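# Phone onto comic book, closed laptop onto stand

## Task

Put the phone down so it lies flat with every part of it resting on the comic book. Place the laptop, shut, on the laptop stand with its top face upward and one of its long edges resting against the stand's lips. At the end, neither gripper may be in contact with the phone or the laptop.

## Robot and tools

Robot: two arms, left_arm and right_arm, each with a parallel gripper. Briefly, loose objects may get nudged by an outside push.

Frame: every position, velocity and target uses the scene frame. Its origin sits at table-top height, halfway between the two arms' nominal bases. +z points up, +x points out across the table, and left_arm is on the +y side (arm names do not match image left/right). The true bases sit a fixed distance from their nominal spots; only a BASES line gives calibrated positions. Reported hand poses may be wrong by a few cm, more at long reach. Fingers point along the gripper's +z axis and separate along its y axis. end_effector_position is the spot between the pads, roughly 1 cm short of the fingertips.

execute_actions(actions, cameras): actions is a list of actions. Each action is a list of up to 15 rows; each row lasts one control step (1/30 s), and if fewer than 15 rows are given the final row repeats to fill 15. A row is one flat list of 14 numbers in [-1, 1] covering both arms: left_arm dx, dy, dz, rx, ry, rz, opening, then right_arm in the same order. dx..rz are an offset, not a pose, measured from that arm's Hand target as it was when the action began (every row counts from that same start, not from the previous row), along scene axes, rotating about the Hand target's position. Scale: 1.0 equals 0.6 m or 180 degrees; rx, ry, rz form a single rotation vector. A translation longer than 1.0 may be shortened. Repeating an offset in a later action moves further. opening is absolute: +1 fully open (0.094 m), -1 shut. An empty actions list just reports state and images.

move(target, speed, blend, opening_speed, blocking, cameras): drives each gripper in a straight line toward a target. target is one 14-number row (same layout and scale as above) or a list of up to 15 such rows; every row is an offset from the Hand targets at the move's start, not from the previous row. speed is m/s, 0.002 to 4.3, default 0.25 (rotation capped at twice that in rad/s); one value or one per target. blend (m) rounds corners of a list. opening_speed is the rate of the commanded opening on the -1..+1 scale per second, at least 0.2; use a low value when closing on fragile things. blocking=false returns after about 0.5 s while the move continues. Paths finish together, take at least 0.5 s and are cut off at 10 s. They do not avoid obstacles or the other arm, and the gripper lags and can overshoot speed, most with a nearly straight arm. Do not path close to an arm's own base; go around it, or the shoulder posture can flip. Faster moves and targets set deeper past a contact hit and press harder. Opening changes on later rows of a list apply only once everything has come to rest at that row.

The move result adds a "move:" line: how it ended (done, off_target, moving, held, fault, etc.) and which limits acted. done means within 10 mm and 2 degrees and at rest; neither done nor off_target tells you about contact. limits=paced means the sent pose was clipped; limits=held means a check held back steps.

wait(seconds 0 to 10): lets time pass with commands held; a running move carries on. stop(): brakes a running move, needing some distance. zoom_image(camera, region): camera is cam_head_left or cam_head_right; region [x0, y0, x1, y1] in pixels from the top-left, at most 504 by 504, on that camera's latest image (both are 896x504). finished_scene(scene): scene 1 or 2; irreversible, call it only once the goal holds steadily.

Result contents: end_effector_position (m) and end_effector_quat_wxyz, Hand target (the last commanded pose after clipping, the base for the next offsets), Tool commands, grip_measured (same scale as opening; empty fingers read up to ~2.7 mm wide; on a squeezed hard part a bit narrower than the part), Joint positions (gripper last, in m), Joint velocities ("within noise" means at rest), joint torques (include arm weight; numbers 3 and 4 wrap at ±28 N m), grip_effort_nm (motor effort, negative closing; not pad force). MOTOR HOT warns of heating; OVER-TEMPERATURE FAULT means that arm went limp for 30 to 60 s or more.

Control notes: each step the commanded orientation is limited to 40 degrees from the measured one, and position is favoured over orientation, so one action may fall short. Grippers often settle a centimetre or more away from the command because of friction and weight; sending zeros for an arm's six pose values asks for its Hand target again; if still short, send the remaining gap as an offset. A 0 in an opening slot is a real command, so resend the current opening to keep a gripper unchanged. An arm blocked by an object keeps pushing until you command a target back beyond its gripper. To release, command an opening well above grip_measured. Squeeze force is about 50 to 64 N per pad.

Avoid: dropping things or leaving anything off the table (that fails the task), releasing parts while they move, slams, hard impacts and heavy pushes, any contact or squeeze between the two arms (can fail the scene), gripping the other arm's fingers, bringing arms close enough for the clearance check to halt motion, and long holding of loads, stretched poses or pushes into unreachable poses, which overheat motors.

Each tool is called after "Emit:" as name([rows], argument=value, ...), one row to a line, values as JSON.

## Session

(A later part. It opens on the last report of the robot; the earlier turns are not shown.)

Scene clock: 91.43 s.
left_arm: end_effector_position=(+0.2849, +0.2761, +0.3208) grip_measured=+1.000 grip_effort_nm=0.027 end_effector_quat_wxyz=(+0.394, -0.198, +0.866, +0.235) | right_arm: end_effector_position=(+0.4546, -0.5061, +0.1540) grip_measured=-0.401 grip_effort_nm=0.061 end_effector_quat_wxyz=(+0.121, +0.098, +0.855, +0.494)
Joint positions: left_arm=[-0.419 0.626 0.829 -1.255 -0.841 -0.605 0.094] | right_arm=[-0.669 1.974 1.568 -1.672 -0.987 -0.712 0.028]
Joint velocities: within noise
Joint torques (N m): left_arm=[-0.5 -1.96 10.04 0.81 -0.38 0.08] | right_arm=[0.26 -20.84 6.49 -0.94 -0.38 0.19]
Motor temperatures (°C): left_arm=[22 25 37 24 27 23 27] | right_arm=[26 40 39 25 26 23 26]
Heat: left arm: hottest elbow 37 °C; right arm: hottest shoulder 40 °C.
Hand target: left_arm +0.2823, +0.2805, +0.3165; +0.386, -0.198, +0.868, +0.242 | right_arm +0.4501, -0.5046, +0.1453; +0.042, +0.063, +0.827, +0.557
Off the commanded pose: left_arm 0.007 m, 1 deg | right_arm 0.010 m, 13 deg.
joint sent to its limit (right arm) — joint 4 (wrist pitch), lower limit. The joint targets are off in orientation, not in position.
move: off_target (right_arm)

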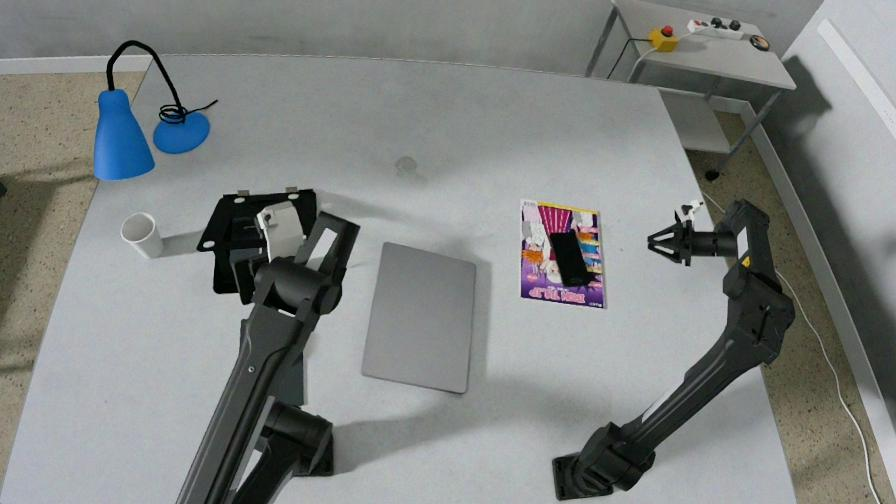

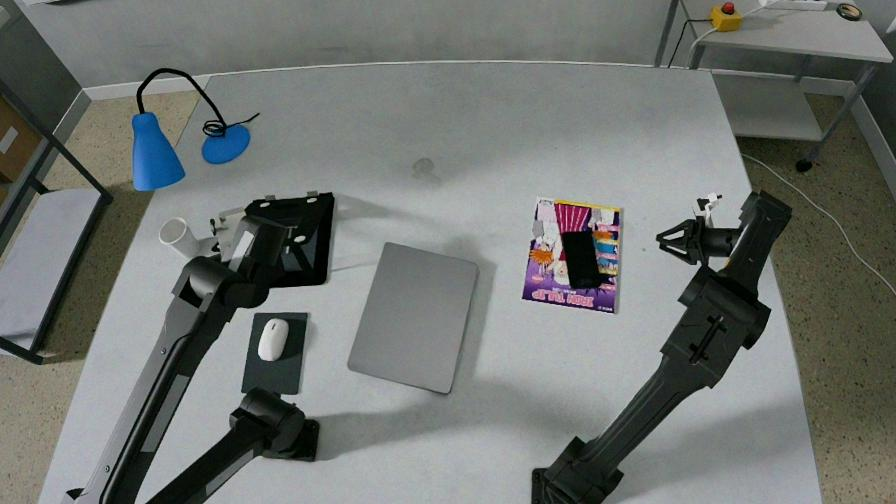

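Emit:
move([
  [-0.022,-0.2375,-0.1,-0.547,0.101,-0.264,0.1,-0.1,-0.05,0.05,0,0,0,-0.4],
  [-0.022,-0.2375,-0.278,-0.547,0.101,-0.264,0.1,-0.1,-0.05,0.05,0,0,0,-0.4],
], speed=[0.35,0.2])

Emit:
zoom_image(camera="cam_head_left", region=[230, 200, 490, 420])

Emit:
zoom_image(camera="cam_head_right", region=[230, 200, 490, 420])

Scene clock: 131.87 s.
left_arm: end_effector_position=(+0.2717, +0.1419, +0.1529) grip_measured=+0.102 grip_effort_nm=-0.081 end_effector_quat_wxyz=(+0.050, -0.057, +0.793, -0.605) | right_arm: end_effector_position=(+0.3979, -0.5337, +0.1716) grip_measured=-0.401 grip_effort_nm=0.061 end_effector_quat_wxyz=(+0.135, +0.130, +0.864, +0.468)
Joint positions: left_arm=[0.258 1.245 0.544 -1.32 1.275 0.479 0.052] | right_arm=[-0.778 1.858 1.462 -1.672 -0.928 -0.727 0.028]
Joint velocities: within noise
Joint torques (N m): left_arm=[-2.43 -6.01 6.43 0.06 0.64 0.01] | right_arm=[-0.26 -21.48 6.27 -0.95 -0.37 0.02]
Motor temperatures (°C): left_arm=[22 25 38 24 27 23 27] | right_arm=[26 43 38 25 26 23 25]
Heat: left arm: hottest elbow 38 °C; right arm: hottest shoulder 43 °C.
Hand target: left_arm +0.2691, +0.1378, +0.1497; +0.043, -0.056, +0.791, -0.607 | right_arm +0.3900, -0.5346, +0.1753; +0.042, +0.063, +0.827, +0.557
Off the commanded pose: left_arm 0.006 m, 1 deg | right_arm 0.009 m, 17 deg.
joint sent to its limit (right arm) — joint 4 (wrist pitch), lower limit. The joint targets are off in orientation, not in position.
move: off_target (right_arm)

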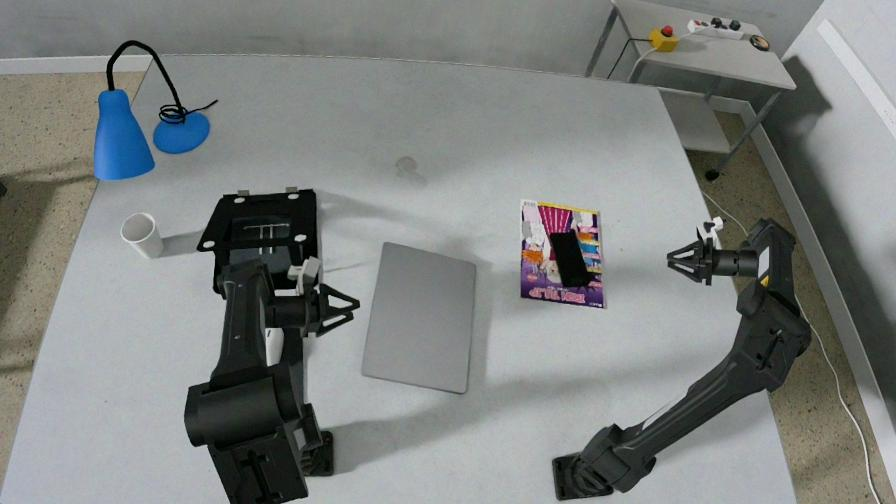

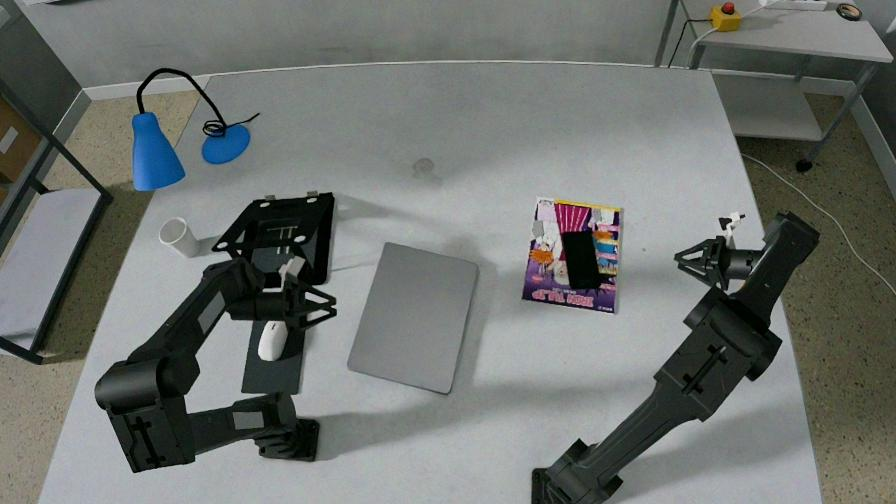

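Scaled by 1.938.

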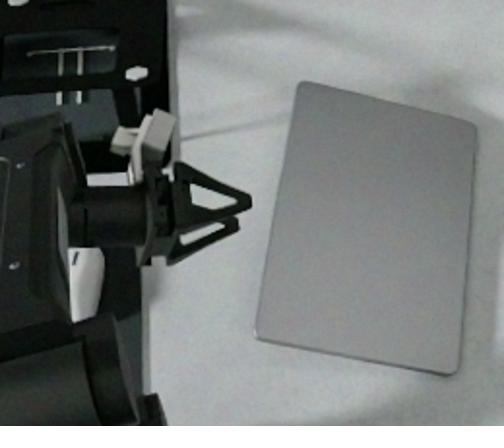

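Scaled by 1.938.

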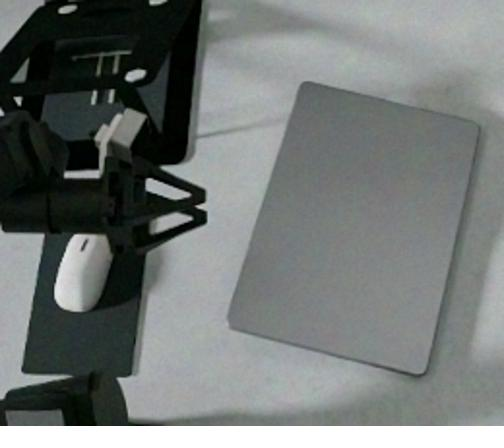

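Emit:
move([
  [0.06,0.015,-0.03,0,0,0,0.1,0,0,0,0,0,0,-0.4],
  [0.06,0.015,-0.18,0,0,0,0.1,0,0,0,0,0,0,-0.4],
], speed=0.15)

Emit:
zoom_image(camera="cam_head_left", region=[230, 200, 490, 420])

Emit:
zoom_image(camera="cam_head_right", region=[230, 200, 490, 420])

Scene clock: 141.63 s.
left_arm: end_effector_position=(+0.3077, +0.1516, +0.0434) grip_measured=+0.102 grip_effort_nm=-0.085 end_effector_quat_wxyz=(+0.050, -0.057, +0.792, -0.605) | right_arm: end_effector_position=(+0.3979, -0.5337, +0.1716) grip_measured=-0.401 grip_effort_nm=0.066 end_effector_quat_wxyz=(+0.135, +0.130, +0.864, +0.468)
Joint positions: left_arm=[0.255 1.676 0.551 -0.89 1.276 0.472 0.052] | right_arm=[-0.778 1.858 1.462 -1.672 -0.928 -0.727 0.028]
Joint velocities: within noise
Joint torques (N m): left_arm=[-2.84 -10.17 3.34 -0.05 0.64 0.02] | right_arm=[-0.38 -21.42 6.31 -0.95 -0.37 0.02]
Motor temperatures (°C): left_arm=[22 25 37 24 27 23 27] | right_arm=[26 43 38 25 26 23 25]
Heat: left arm: hottest elbow 37 °C; right arm: hottest shoulder 43 °C.
Hand target: left_arm +0.3052, +0.1469, +0.0417; +0.043, -0.056, +0.791, -0.607 | right_arm +0.3901, -0.5346, +0.1753; +0.042, +0.063, +0.827, +0.557
Off the commanded pose: left_arm 0.006 m, 1 deg | right_arm 0.009 m, 17 deg.
joint sent to its limit (right arm) — joint 4 (wrist pitch), lower limit. The joint targets are off in orientation, not in position.
move: off_target (right_arm)

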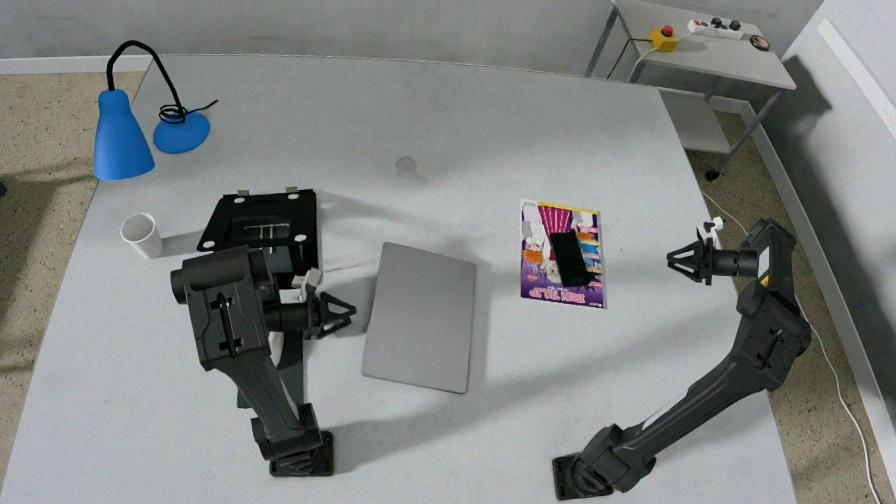

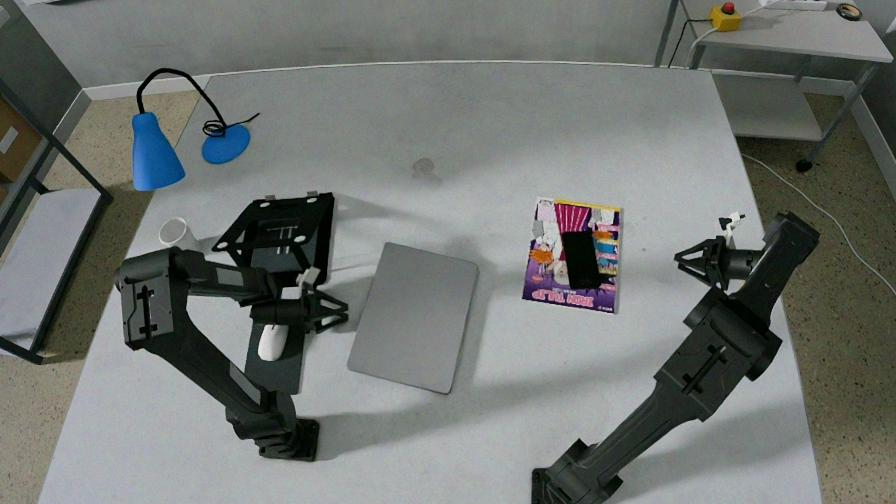

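Scaled by 1.938.

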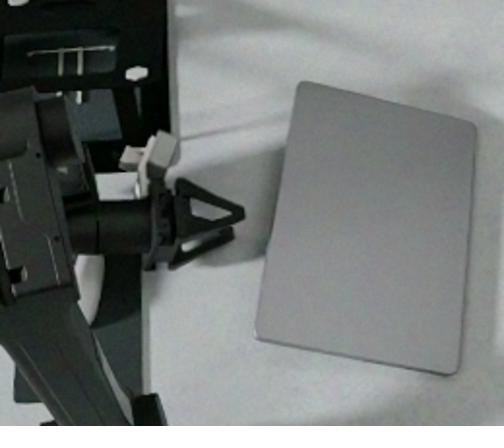

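Scaled by 1.938.

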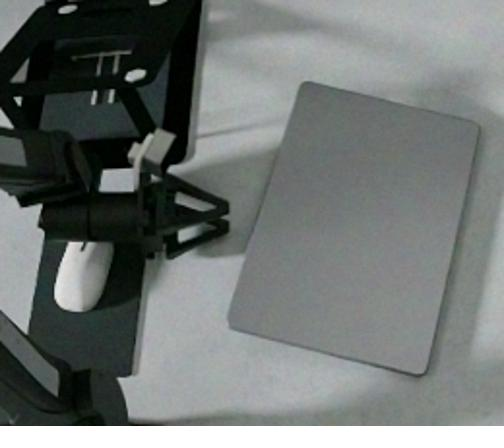

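Emit:
move(target=[0.021,-0.15,0,0,0,0,0.1,0,0,0,0,0,0,-0.4], speed=0.08)

Emit:
zoom_image(camera="cam_head_left", region=[230, 200, 490, 420])

Emit:
zoom_image(camera="cam_head_right", region=[230, 200, 490, 420])

Scene clock: 148.40 s.
left_arm: end_effector_position=(+0.3218, +0.0611, +0.0404) grip_measured=+0.102 grip_effort_nm=-0.085 end_effector_quat_wxyz=(+0.043, -0.062, +0.792, -0.606) | right_arm: end_effector_position=(+0.3979, -0.5337, +0.1716) grip_measured=-0.401 grip_effort_nm=0.066 end_effector_quat_wxyz=(+0.135, +0.130, +0.864, +0.468)
Joint positions: left_arm=[-0.093 1.605 0.351 0.345 1.233 -0.697 0.052] | right_arm=[-0.778 1.858 1.462 -1.672 -0.928 -0.727 0.028]
Joint velocities: within noise
Joint torques (N m): left_arm=[-2.14 -10.05 3.33 1.7 0.31 -0.04] | right_arm=[-0.26 -21.54 6.28 -0.92 -0.37 0.03]
Motor temperatures (°C): left_arm=[22 25 36 24 27 23 27] | right_arm=[26 44 38 25 26 23 25]
Heat: left arm: hottest elbow 36 °C; right arm: hottest shoulder 44 °C.
Hand target: left_arm +0.3177, +0.0569, +0.0417; +0.043, -0.056, +0.791, -0.607 | right_arm +0.3901, -0.5346, +0.1753; +0.042, +0.063, +0.827, +0.557
Off the commanded pose: left_arm 0.006 m, 1 deg | right_arm 0.009 m, 17 deg.
joint sent to its limit (right arm) — joint 4 (wrist pitch), lower limit. The joint targets are off in orientation, not in position.
move: off_target (right_arm)

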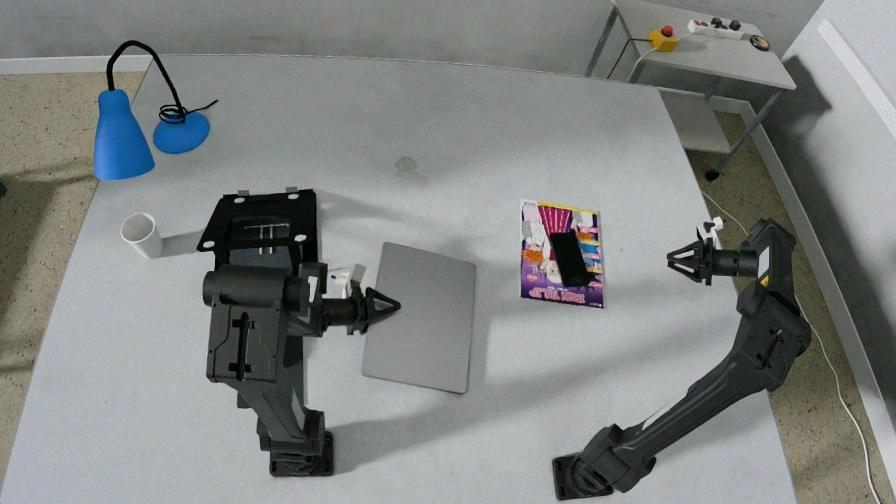

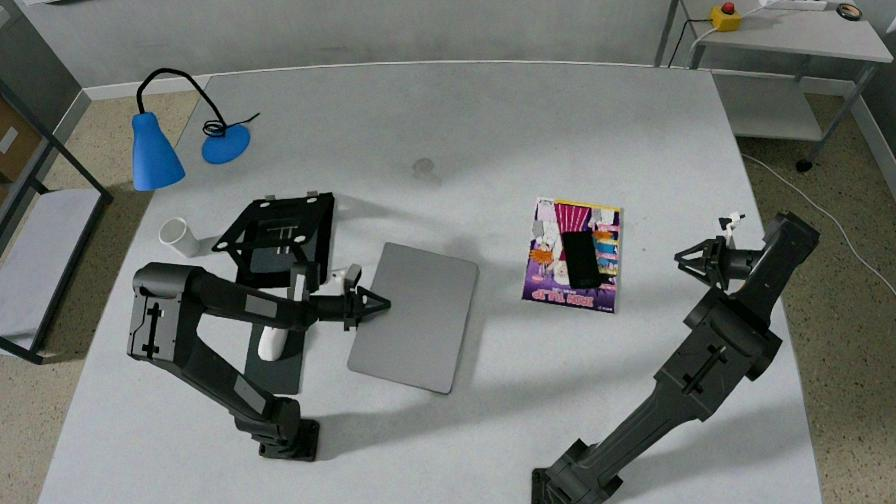

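Scaled by 1.938.

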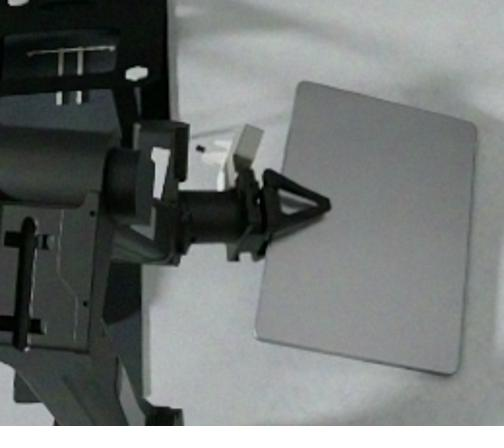

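Scaled by 1.938.

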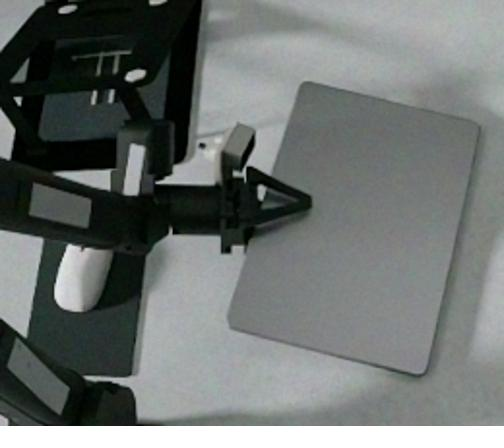

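Emit:
move(target=[0,0,0,0,0,0,-0.5,0,0,0,0,0,0,-0.4], opening_speed=0.4, cameras=[])

Emit:
move(target=[0,0,0,0,0,0,-0.85,0,0,0,0,0,0,-0.4], opening_speed=0.4, cameras=["cam_head_left"])

Scene clock: 152.50 s.
left_arm: end_effector_position=(+0.3223, +0.0613, +0.0396) grip_measured=-0.497 grip_effort_nm=-0.105 end_effector_quat_wxyz=(+0.045, -0.063, +0.793, -0.604) | right_arm: end_effector_position=(+0.3979, -0.5337, +0.1716) grip_measured=-0.401 grip_effort_nm=0.066 end_effector_quat_wxyz=(+0.135, +0.130, +0.864, +0.468)
Joint positions: left_arm=[-0.093 1.605 0.35 0.35 1.227 -0.701 0.024] | right_arm=[-0.778 1.858 1.462 -1.672 -0.928 -0.727 0.028]
Joint velocities: within noise
Joint torques (N m): left_arm=[-2.43 -10.29 3.51 1.94 0.6 0.01] | right_arm=[-0.32 -21.48 6.3 -0.95 -0.37 0.02]
Motor temperatures (°C): left_arm=[22 25 36 24 27 23 27] | right_arm=[26 44 38 25 26 23 25]
Heat: left arm: hottest elbow 36 °C; right arm: hottest shoulder 44 °C.
Hand target: left_arm +0.3177, +0.0568, +0.0417; +0.043, -0.056, +0.791, -0.607 | right_arm +0.3901, -0.5346, +0.1753; +0.042, +0.063, +0.827, +0.558
Off the commanded pose: left_arm 0.007 m, 1 deg | right_arm 0.009 m, 17 deg.
joint sent to its limit (right arm) — joint 4 (wrist pitch), lower limit. The joint targets are off in orientation, not in position.
move: off_target (right_arm)
No camera images: "cameras" was empty.

Scene clock: 153.60 s.
left_arm: end_effector_position=(+0.3225, +0.0606, +0.0423) grip_measured=-0.616 grip_effort_nm=-0.999 end_effector_quat_wxyz=(+0.058, -0.042, +0.791, -0.608) | right_arm: end_effector_position=(+0.3979, -0.5337, +0.1716) grip_measured=-0.401 grip_effort_nm=0.066 end_effector_quat_wxyz=(+0.135, +0.130, +0.864, +0.468)
Joint positions: left_arm=[-0.093 1.605 0.35 0.364 1.238 -0.665 0.018] | right_arm=[-0.778 1.858 1.462 -1.672 -0.928 -0.727 0.028]
Joint velocities: within noise
Joint torques (N m): left_arm=[-2.84 -9.99 3.56 0.91 0.14 -0.33] | right_arm=[-0.26 -21.48 6.28 -0.95 -0.37 0.02]
Motor temperatures (°C): left_arm=[22 25 36 24 27 23 27] | right_arm=[26 44 38 25 26 23 25]
Heat: left arm: hottest elbow 36 °C; right arm: hottest shoulder 44 °C.
Hand target: left_arm +0.3177, +0.0569, +0.0417; +0.043, -0.056, +0.791, -0.607 | right_arm +0.3901, -0.5346, +0.1753; +0.042, +0.063, +0.827, +0.558
Off the commanded pose: left_arm 0.006 m, 2 deg | right_arm 0.009 m, 17 deg.
joint sent to its limit (right arm) — joint 4 (wrist pitch), lower limit. The joint targets are off in orientation, not in position.
move: off_target (right_arm)
Images, in order (width x height): cam_head_left 896x504.

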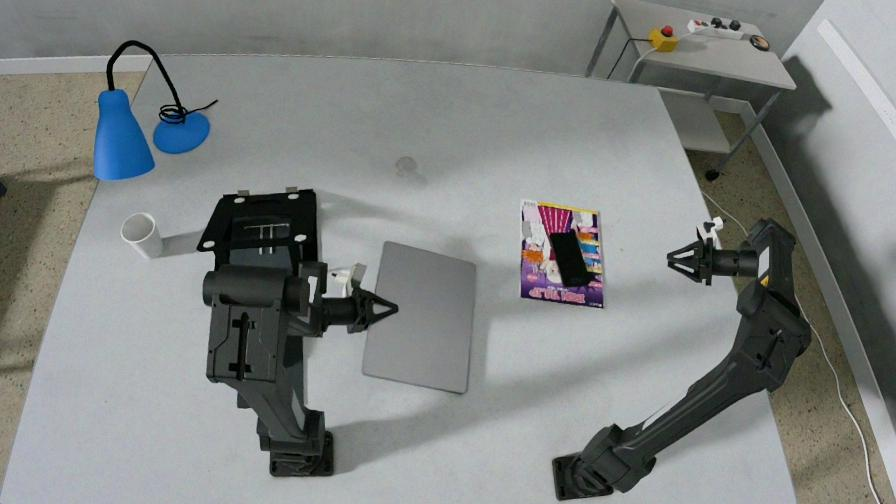

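Emit:
move([
  [0,0,0.15,0,0,0,-0.9,0,0,0,0,0,0,-0.4],
  [0.05,0,0.5,0,0,0,-0.9,0,0,0,0,0,0,-0.4],
], speed=[0.08,0.15])

Emit:
zoom_image(camera="cam_head_right", region=[230, 200, 490, 420])

Scene clock: 159.50 s.
left_arm: end_effector_position=(+0.3105, +0.0629, +0.2437) grip_measured=-0.633 grip_effort_nm=-1.009 end_effector_quat_wxyz=(-0.024, -0.116, +0.815, -0.567) | right_arm: end_effector_position=(+0.3979, -0.5337, +0.1716) grip_measured=-0.401 grip_effort_nm=0.066 end_effector_quat_wxyz=(+0.135, +0.130, +0.864, +0.468)
Joint positions: left_arm=[-0.103 0.983 0.688 -0.849 1.169 -0.642 0.017] | right_arm=[-0.778 1.858 1.462 -1.672 -0.928 -0.727 0.028]
Joint velocities: within noise
Joint torques (N m): left_arm=[-0.56 -8.88 25.58 1.17 3.1 -0.08] | right_arm=[-0.38 -21.48 6.3 -0.94 -0.37 0.03]
Motor temperatures (°C): left_arm=[22 26 37 24 30 24 27] | right_arm=[26 44 38 25 26 23 25]
Heat: left arm: hottest elbow 37 °C; right arm: hottest shoulder 44 °C.
Hand target: left_arm +0.3477, +0.0568, +0.3417; +0.042, -0.056, +0.791, -0.607 | right_arm +0.3901, -0.5346, +0.1753; +0.042, +0.063, +0.827, +0.558
Off the commanded pose: left_arm 0.105 m, 12 deg | right_arm 0.009 m, 17 deg.
joint sent to its limit (right arm) — joint 4 (wrist pitch), lower limit. The joint targets are off in orientation, not in position.
move: off_target (left_arm, right_arm)

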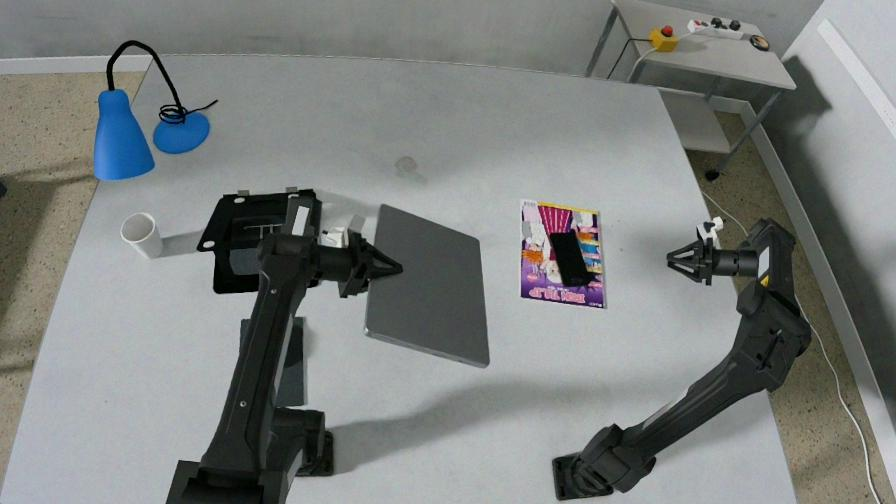

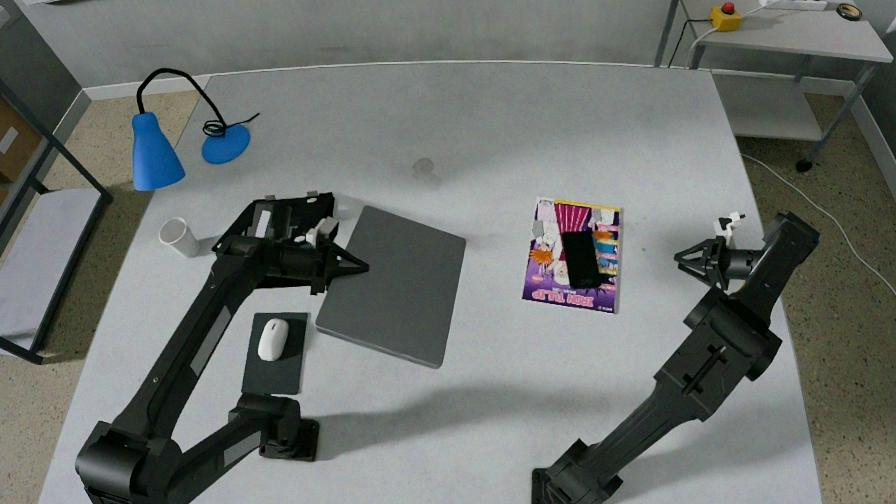

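Scaled by 1.938.

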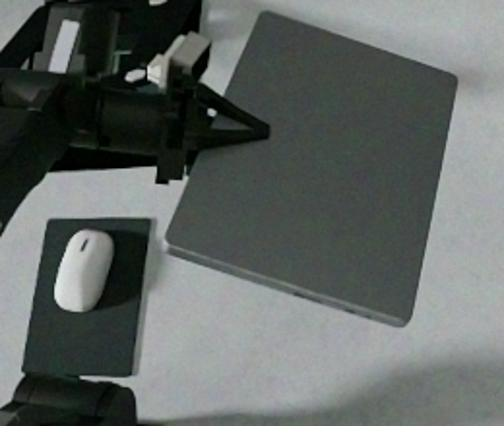

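Emit:
move([
  [0.02,0.072,0.13,0,0,0.122,-0.9,0,0,0,0,0,0,-0.4],
  [0.12,0.272,0.13,0,0,0.344,-0.9,0,0,0,0,0,0,-0.4],
  [0.12,0.489,0.13,0,0,0.598,-0.9,0,0,0,0,0,0,-0.4],
], speed=0.2, blend=0.03)

Emit:
zoom_image(camera="cam_head_left", region=[130, 90, 430, 300])

Emit:
zoom_image(camera="cam_head_right", region=[130, 90, 430, 300])

Scene clock: 177.57 s.
left_arm: end_effector_position=(+0.3829, +0.3401, +0.2830) grip_measured=-0.633 grip_effort_nm=-1.009 end_effector_quat_wxyz=(-0.423, +0.717, -0.508, +0.221) | right_arm: end_effector_position=(+0.3979, -0.5337, +0.1716) grip_measured=-0.401 grip_effort_nm=0.066 end_effector_quat_wxyz=(+0.135, +0.130, +0.864, +0.468)
Joint positions: left_arm=[0.113 0.725 0.688 -0.564 -0.277 -1.621 0.017] | right_arm=[-0.778 1.858 1.462 -1.672 -0.928 -0.727 0.028]
Joint velocities: within noise
Joint torques (N m): left_arm=[-1.38 -9.11 25.21 6.06 -0.5 -0.29] | right_arm=[-0.44 -21.48 6.3 -0.95 -0.38 0.02]
Motor temperatures (°C): left_arm=[22 26 43 24 37 24 28] | right_arm=[26 44 38 25 26 23 25]
Heat: left arm: hottest elbow 43 °C; right arm: hottest shoulder 44 °C.
Hand target: left_arm +0.4196, +0.3503, +0.4198; -0.515, +0.672, -0.422, +0.324 | right_arm +0.3901, -0.5346, +0.1753; +0.042, +0.063, +0.827, +0.558
Off the commanded pose: left_arm 0.142 m, 19 deg | right_arm 0.009 m, 17 deg.
joint sent to its limit (right arm) — joint 4 (wrist pitch), lower limit. The joint targets are off in orientation, not in position.
move: off_target (left_arm, right_arm)

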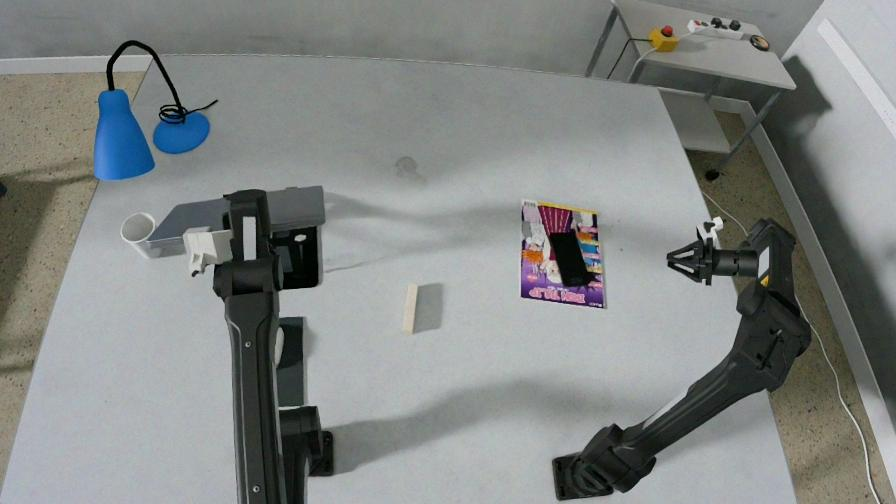

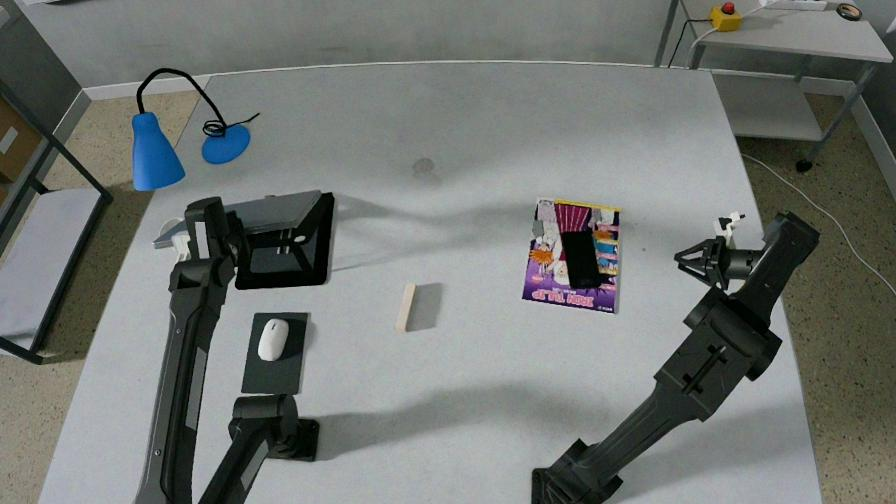

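Scaled by 1.680.

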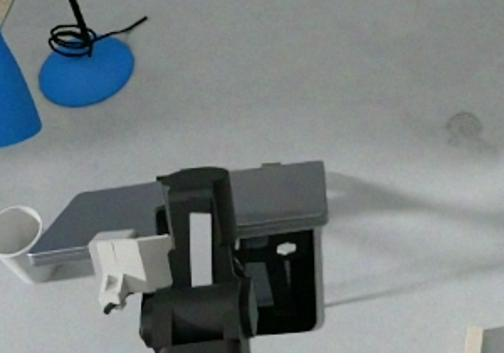

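Scaled by 1.680.

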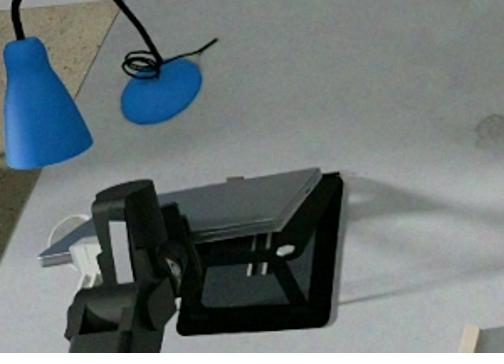

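Emit:
move(target=[0.128,0.075,-0.15,-0.032,-0.007,-0.033,-0.9,0,0,0,0,0,0,-0.4], speed=0.12)

Emit:
zoom_image(camera="cam_head_left", region=[130, 90, 430, 300])

Emit:
zoom_image(camera="cam_head_right", region=[130, 90, 430, 300])

Scene clock: 201.20 s.
left_arm: end_effector_position=(+0.4687, +0.3816, +0.2247) grip_measured=-0.633 grip_effort_nm=-1.009 end_effector_quat_wxyz=(-0.382, +0.723, -0.492, +0.300) | right_arm: end_effector_position=(+0.3979, -0.5337, +0.1716) grip_measured=-0.401 grip_effort_nm=0.066 end_effector_quat_wxyz=(+0.135, +0.130, +0.864, +0.467)
Joint positions: left_arm=[0.28 1.057 0.685 -0.185 0.001 -1.64 0.017] | right_arm=[-0.778 1.858 1.462 -1.672 -0.928 -0.728 0.028]
Joint velocities: within noise
Joint torques (N m): left_arm=[-0.73 -13.8 17.47 6.16 0.18 -0.26] | right_arm=[-0.32 -21.54 6.32 -0.92 -0.38 0.02]
Motor temperatures (°C): left_arm=[22 26 49 25 31 24 29] | right_arm=[26 44 37 25 25 23 25]
Heat: left arm: hottest elbow 49 °C; right arm: hottest shoulder 44 °C.
Hand target: left_arm +0.4964, +0.3953, +0.3298; -0.468, +0.670, -0.434, +0.379 | right_arm +0.3901, -0.5346, +0.1753; +0.042, +0.063, +0.827, +0.557
Off the commanded pose: left_arm 0.110 m, 16 deg | right_arm 0.009 m, 17 deg.
joint sent to its limit (right arm) — joint 4 (wrist pitch), lower limit. The joint targets are off in orientation, not in position.
move: off_target (left_arm, right_arm)

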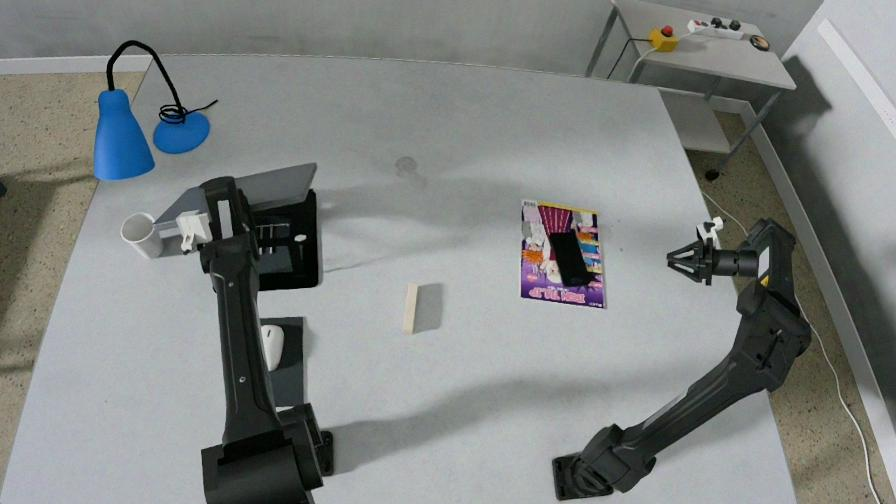

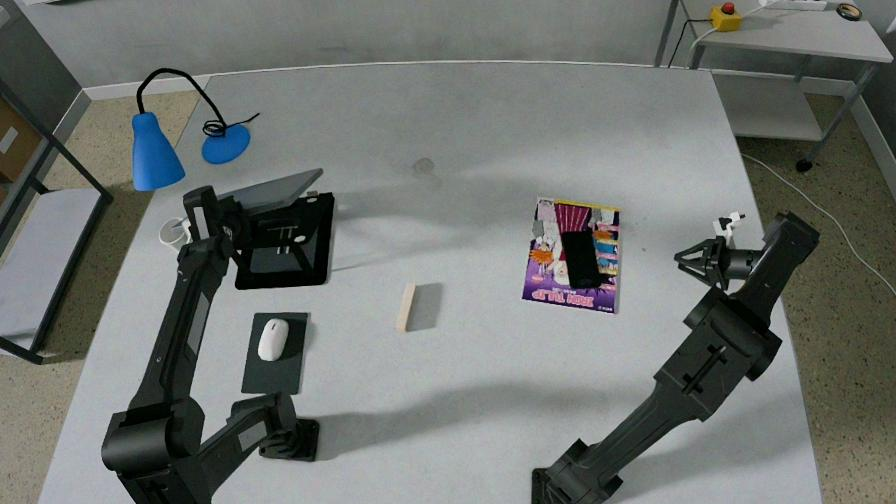

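Scaled by 1.680.

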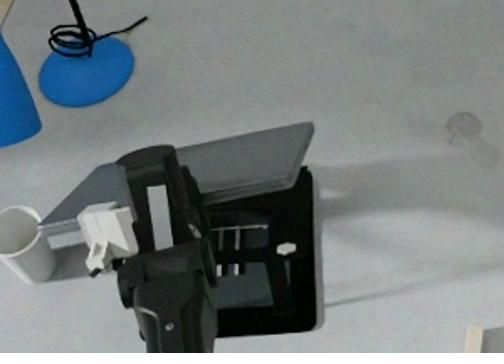

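Scaled by 1.680.

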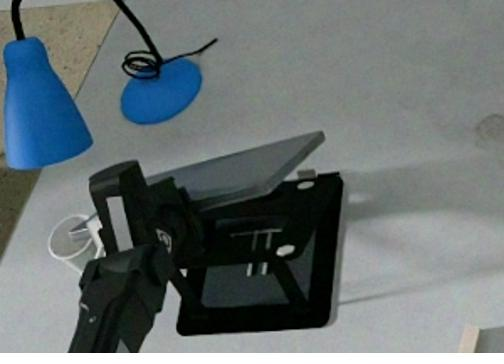

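Emit:
move(target=[0,-0.02,-0.13,0,0,0,-0.9,0,0,0,0,0,0,-0.4], speed=0.1)

Emit:
zoom_image(camera="cam_head_left", region=[130, 90, 430, 300])

Emit:
zoom_image(camera="cam_head_right", region=[130, 90, 430, 300])

Scene clock: 218.37 s.
left_arm: end_effector_position=(+0.4615, +0.3810, +0.1622) grip_measured=-0.633 grip_effort_nm=-1.004 end_effector_quat_wxyz=(-0.395, +0.722, -0.481, +0.302) | right_arm: end_effector_position=(+0.3979, -0.5337, +0.1716) grip_measured=-0.401 grip_effort_nm=0.066 end_effector_quat_wxyz=(+0.135, +0.130, +0.864, +0.467)
Joint positions: left_arm=[0.273 1.14 0.538 0.071 -0.025 -1.651 0.017] | right_arm=[-0.778 1.858 1.462 -1.672 -0.928 -0.728 0.028]
Joint velocities: within noise
Joint torques (N m): left_arm=[-3.19 -13.57 15.34 6.12 0.04 -0.3] | right_arm=[-0.32 -21.48 6.31 -0.92 -0.37 0.03]
Motor temperatures (°C): left_arm=[22 26 52 25 30 24 29] | right_arm=[26 45 37 25 25 23 25]
Heat: left arm: hottest elbow 52 °C; right arm: hottest shoulder 45 °C.
Hand target: left_arm +0.4964, +0.3833, +0.2519; -0.468, +0.670, -0.434, +0.379 | right_arm +0.3901, -0.5346, +0.1753; +0.042, +0.063, +0.827, +0.557
Off the commanded pose: left_arm 0.096 m, 15 deg | right_arm 0.009 m, 17 deg.
joint sent to its limit (right arm) — joint 4 (wrist pitch), lower limit. The joint targets are off in orientation, not in position.
move: off_target (left_arm, right_arm)

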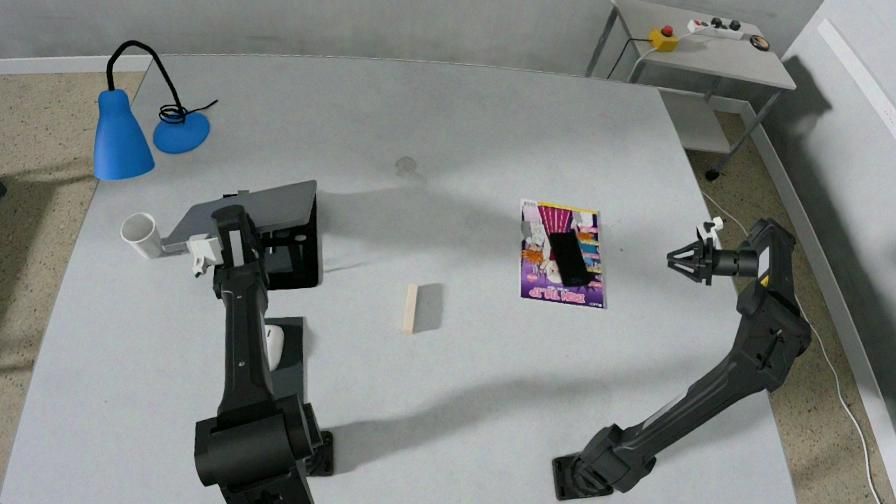

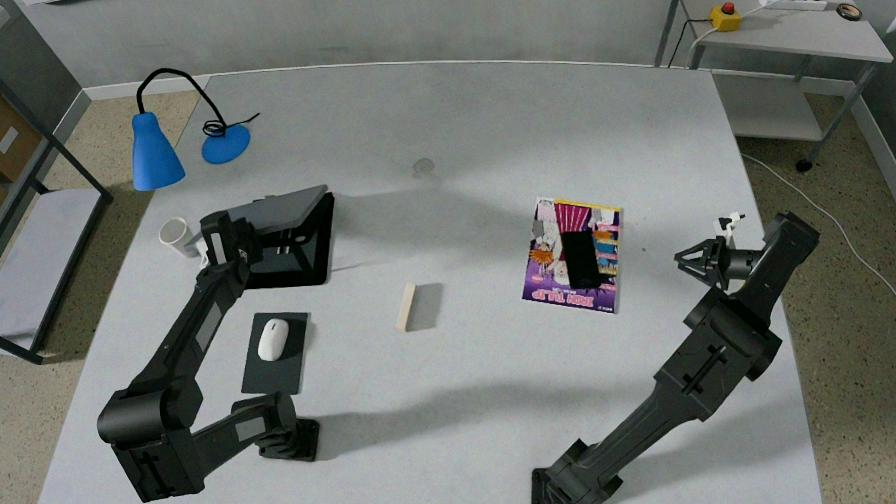

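Scaled by 1.680.

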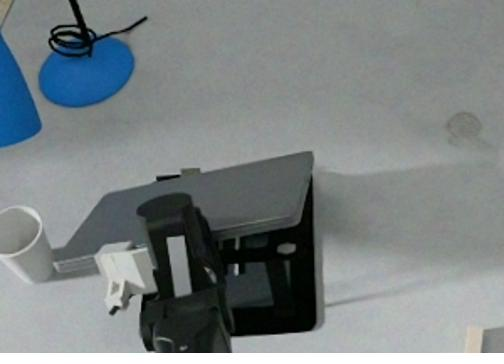

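Scaled by 1.680.

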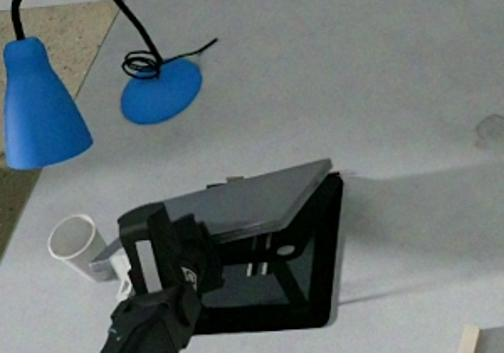

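Emit:
move(target=[0.05,-0.04,-0.06,0.016,0.003,-0.042,-0.9,0,0,0,0,0,0,-0.4], speed=0.1)

Emit:
zoom_image(camera="cam_head_left", region=[130, 90, 430, 300])

Emit:
zoom_image(camera="cam_head_right", region=[130, 90, 430, 300])

Scene clock: 228.80 s.
left_arm: end_effector_position=(+0.4867, +0.3610, +0.1536) grip_measured=-0.635 grip_effort_nm=-1.009 end_effector_quat_wxyz=(-0.407, +0.672, -0.518, +0.338) | right_arm: end_effector_position=(+0.3979, -0.5337, +0.1716) grip_measured=-0.401 grip_effort_nm=0.061 end_effector_quat_wxyz=(+0.135, +0.130, +0.864, +0.467)
Joint positions: left_arm=[0.243 1.232 0.525 0.251 0.045 -1.584 0.017] | right_arm=[-0.778 1.858 1.462 -1.672 -0.928 -0.728 0.028]
Joint velocities: within noise
Joint torques (N m): left_arm=[-3.19 -9.58 15.49 5.31 0.26 -0.21] | right_arm=[-0.38 -21.48 6.3 -0.95 -0.37 0.02]
Motor temperatures (°C): left_arm=[22 26 51 25 29 24 29] | right_arm=[26 45 37 25 25 23 25]
Heat: left arm: hottest elbow 51 °C; right arm: hottest shoulder 45 °C.
Hand target: left_arm +0.5264, +0.3593, +0.2157; -0.457, +0.630, -0.488, +0.394 | right_arm +0.3901, -0.5346, +0.1753; +0.042, +0.063, +0.827, +0.557
Off the commanded pose: left_arm 0.074 m, 10 deg | right_arm 0.009 m, 17 deg.
joint sent to its limit (right arm) — joint 4 (wrist pitch), lower limit. The joint targets are off in orientation, not in position.
move: off_target (left_arm, right_arm)

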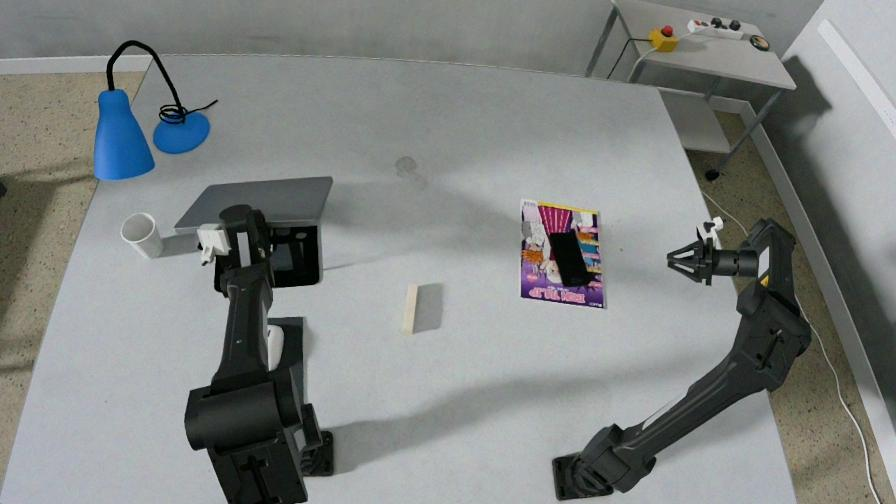

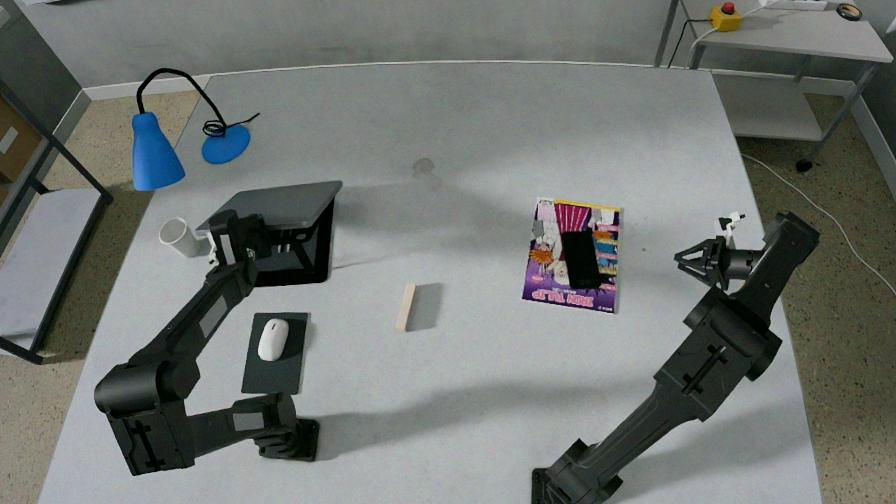

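Scaled by 1.680.

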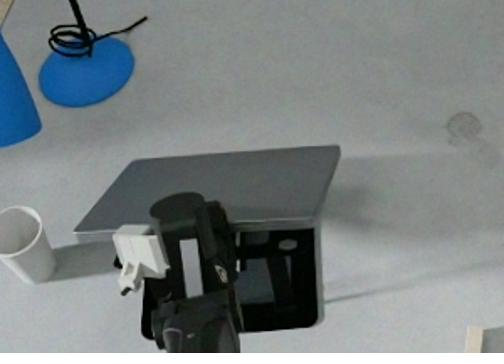

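Scaled by 1.680.

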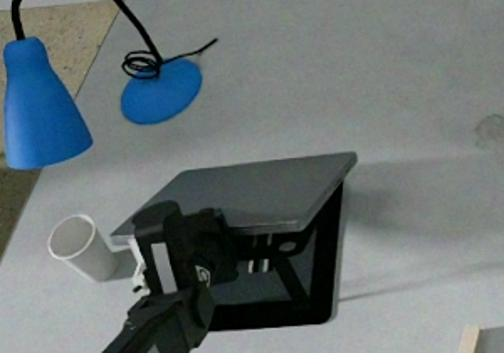

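Emit:
move(target=[0.005,0.015,-0.06,0,0,0,-0.9,0,0,0,0,0,0,-0.4], speed=0.06)

Emit:
zoom_image(camera="cam_head_left", region=[130, 90, 430, 300])

Emit:
zoom_image(camera="cam_head_right", region=[130, 90, 430, 300])

Scene clock: 237.23 s.
left_arm: end_effector_position=(+0.5065, +0.3608, +0.1571) grip_measured=-0.635 grip_effort_nm=-1.009 end_effector_quat_wxyz=(-0.434, +0.640, -0.515, +0.369) | right_arm: end_effector_position=(+0.3979, -0.5337, +0.1716) grip_measured=-0.401 grip_effort_nm=0.071 end_effector_quat_wxyz=(+0.135, +0.130, +0.864, +0.467)
Joint positions: left_arm=[0.243 1.312 0.525 0.428 0.078 -1.568 0.017] | right_arm=[-0.778 1.858 1.462 -1.672 -0.928 -0.728 0.028]
Joint velocities: within noise
Joint torques (N m): left_arm=[-2.02 -7.77 12.81 4.34 -0.28 -0.29] | right_arm=[-0.44 -21.42 6.31 -0.95 -0.37 0.03]
Motor temperatures (°C): left_arm=[22 26 49 25 29 24 29] | right_arm=[26 45 37 25 25 23 25]
Heat: left arm: hottest elbow 49 °C; right arm: hottest shoulder 45 °C.
Hand target: left_arm +0.5294, +0.3683, +0.1798; -0.457, +0.630, -0.488, +0.395 | right_arm +0.3901, -0.5346, +0.1753; +0.042, +0.063, +0.827, +0.557
Off the commanded pose: left_arm 0.033 m, 5 deg | right_arm 0.009 m, 17 deg.
joint sent to its limit (right arm) — joint 4 (wrist pitch), lower limit. The joint targets are off in orientation, not in position.
move: off_target (left_arm, right_arm)

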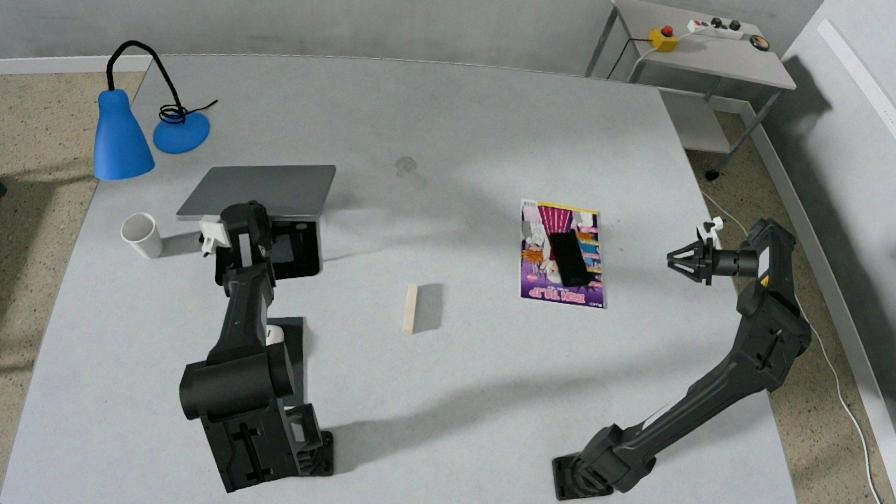

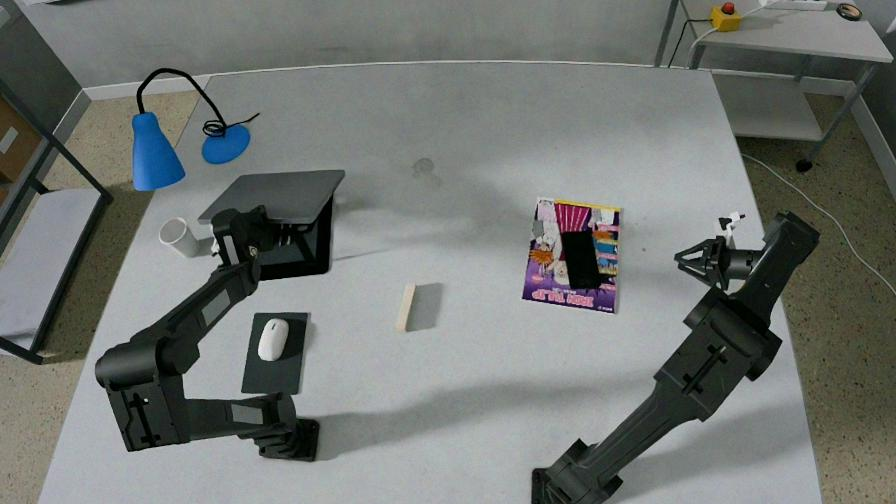

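Scaled by 1.680.

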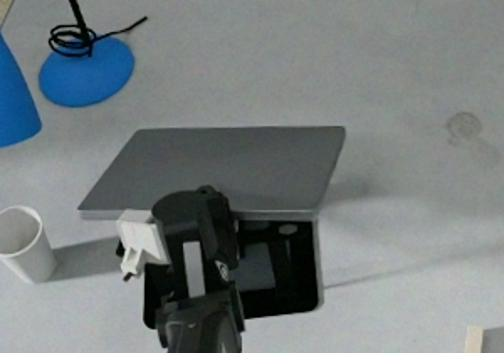

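Scaled by 1.680.

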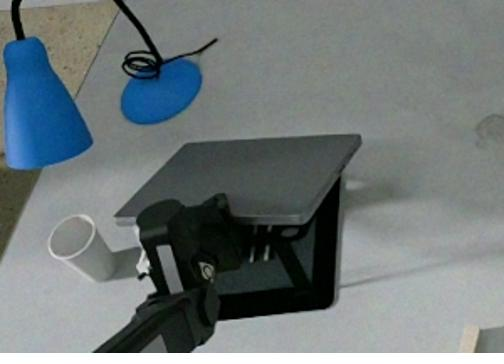

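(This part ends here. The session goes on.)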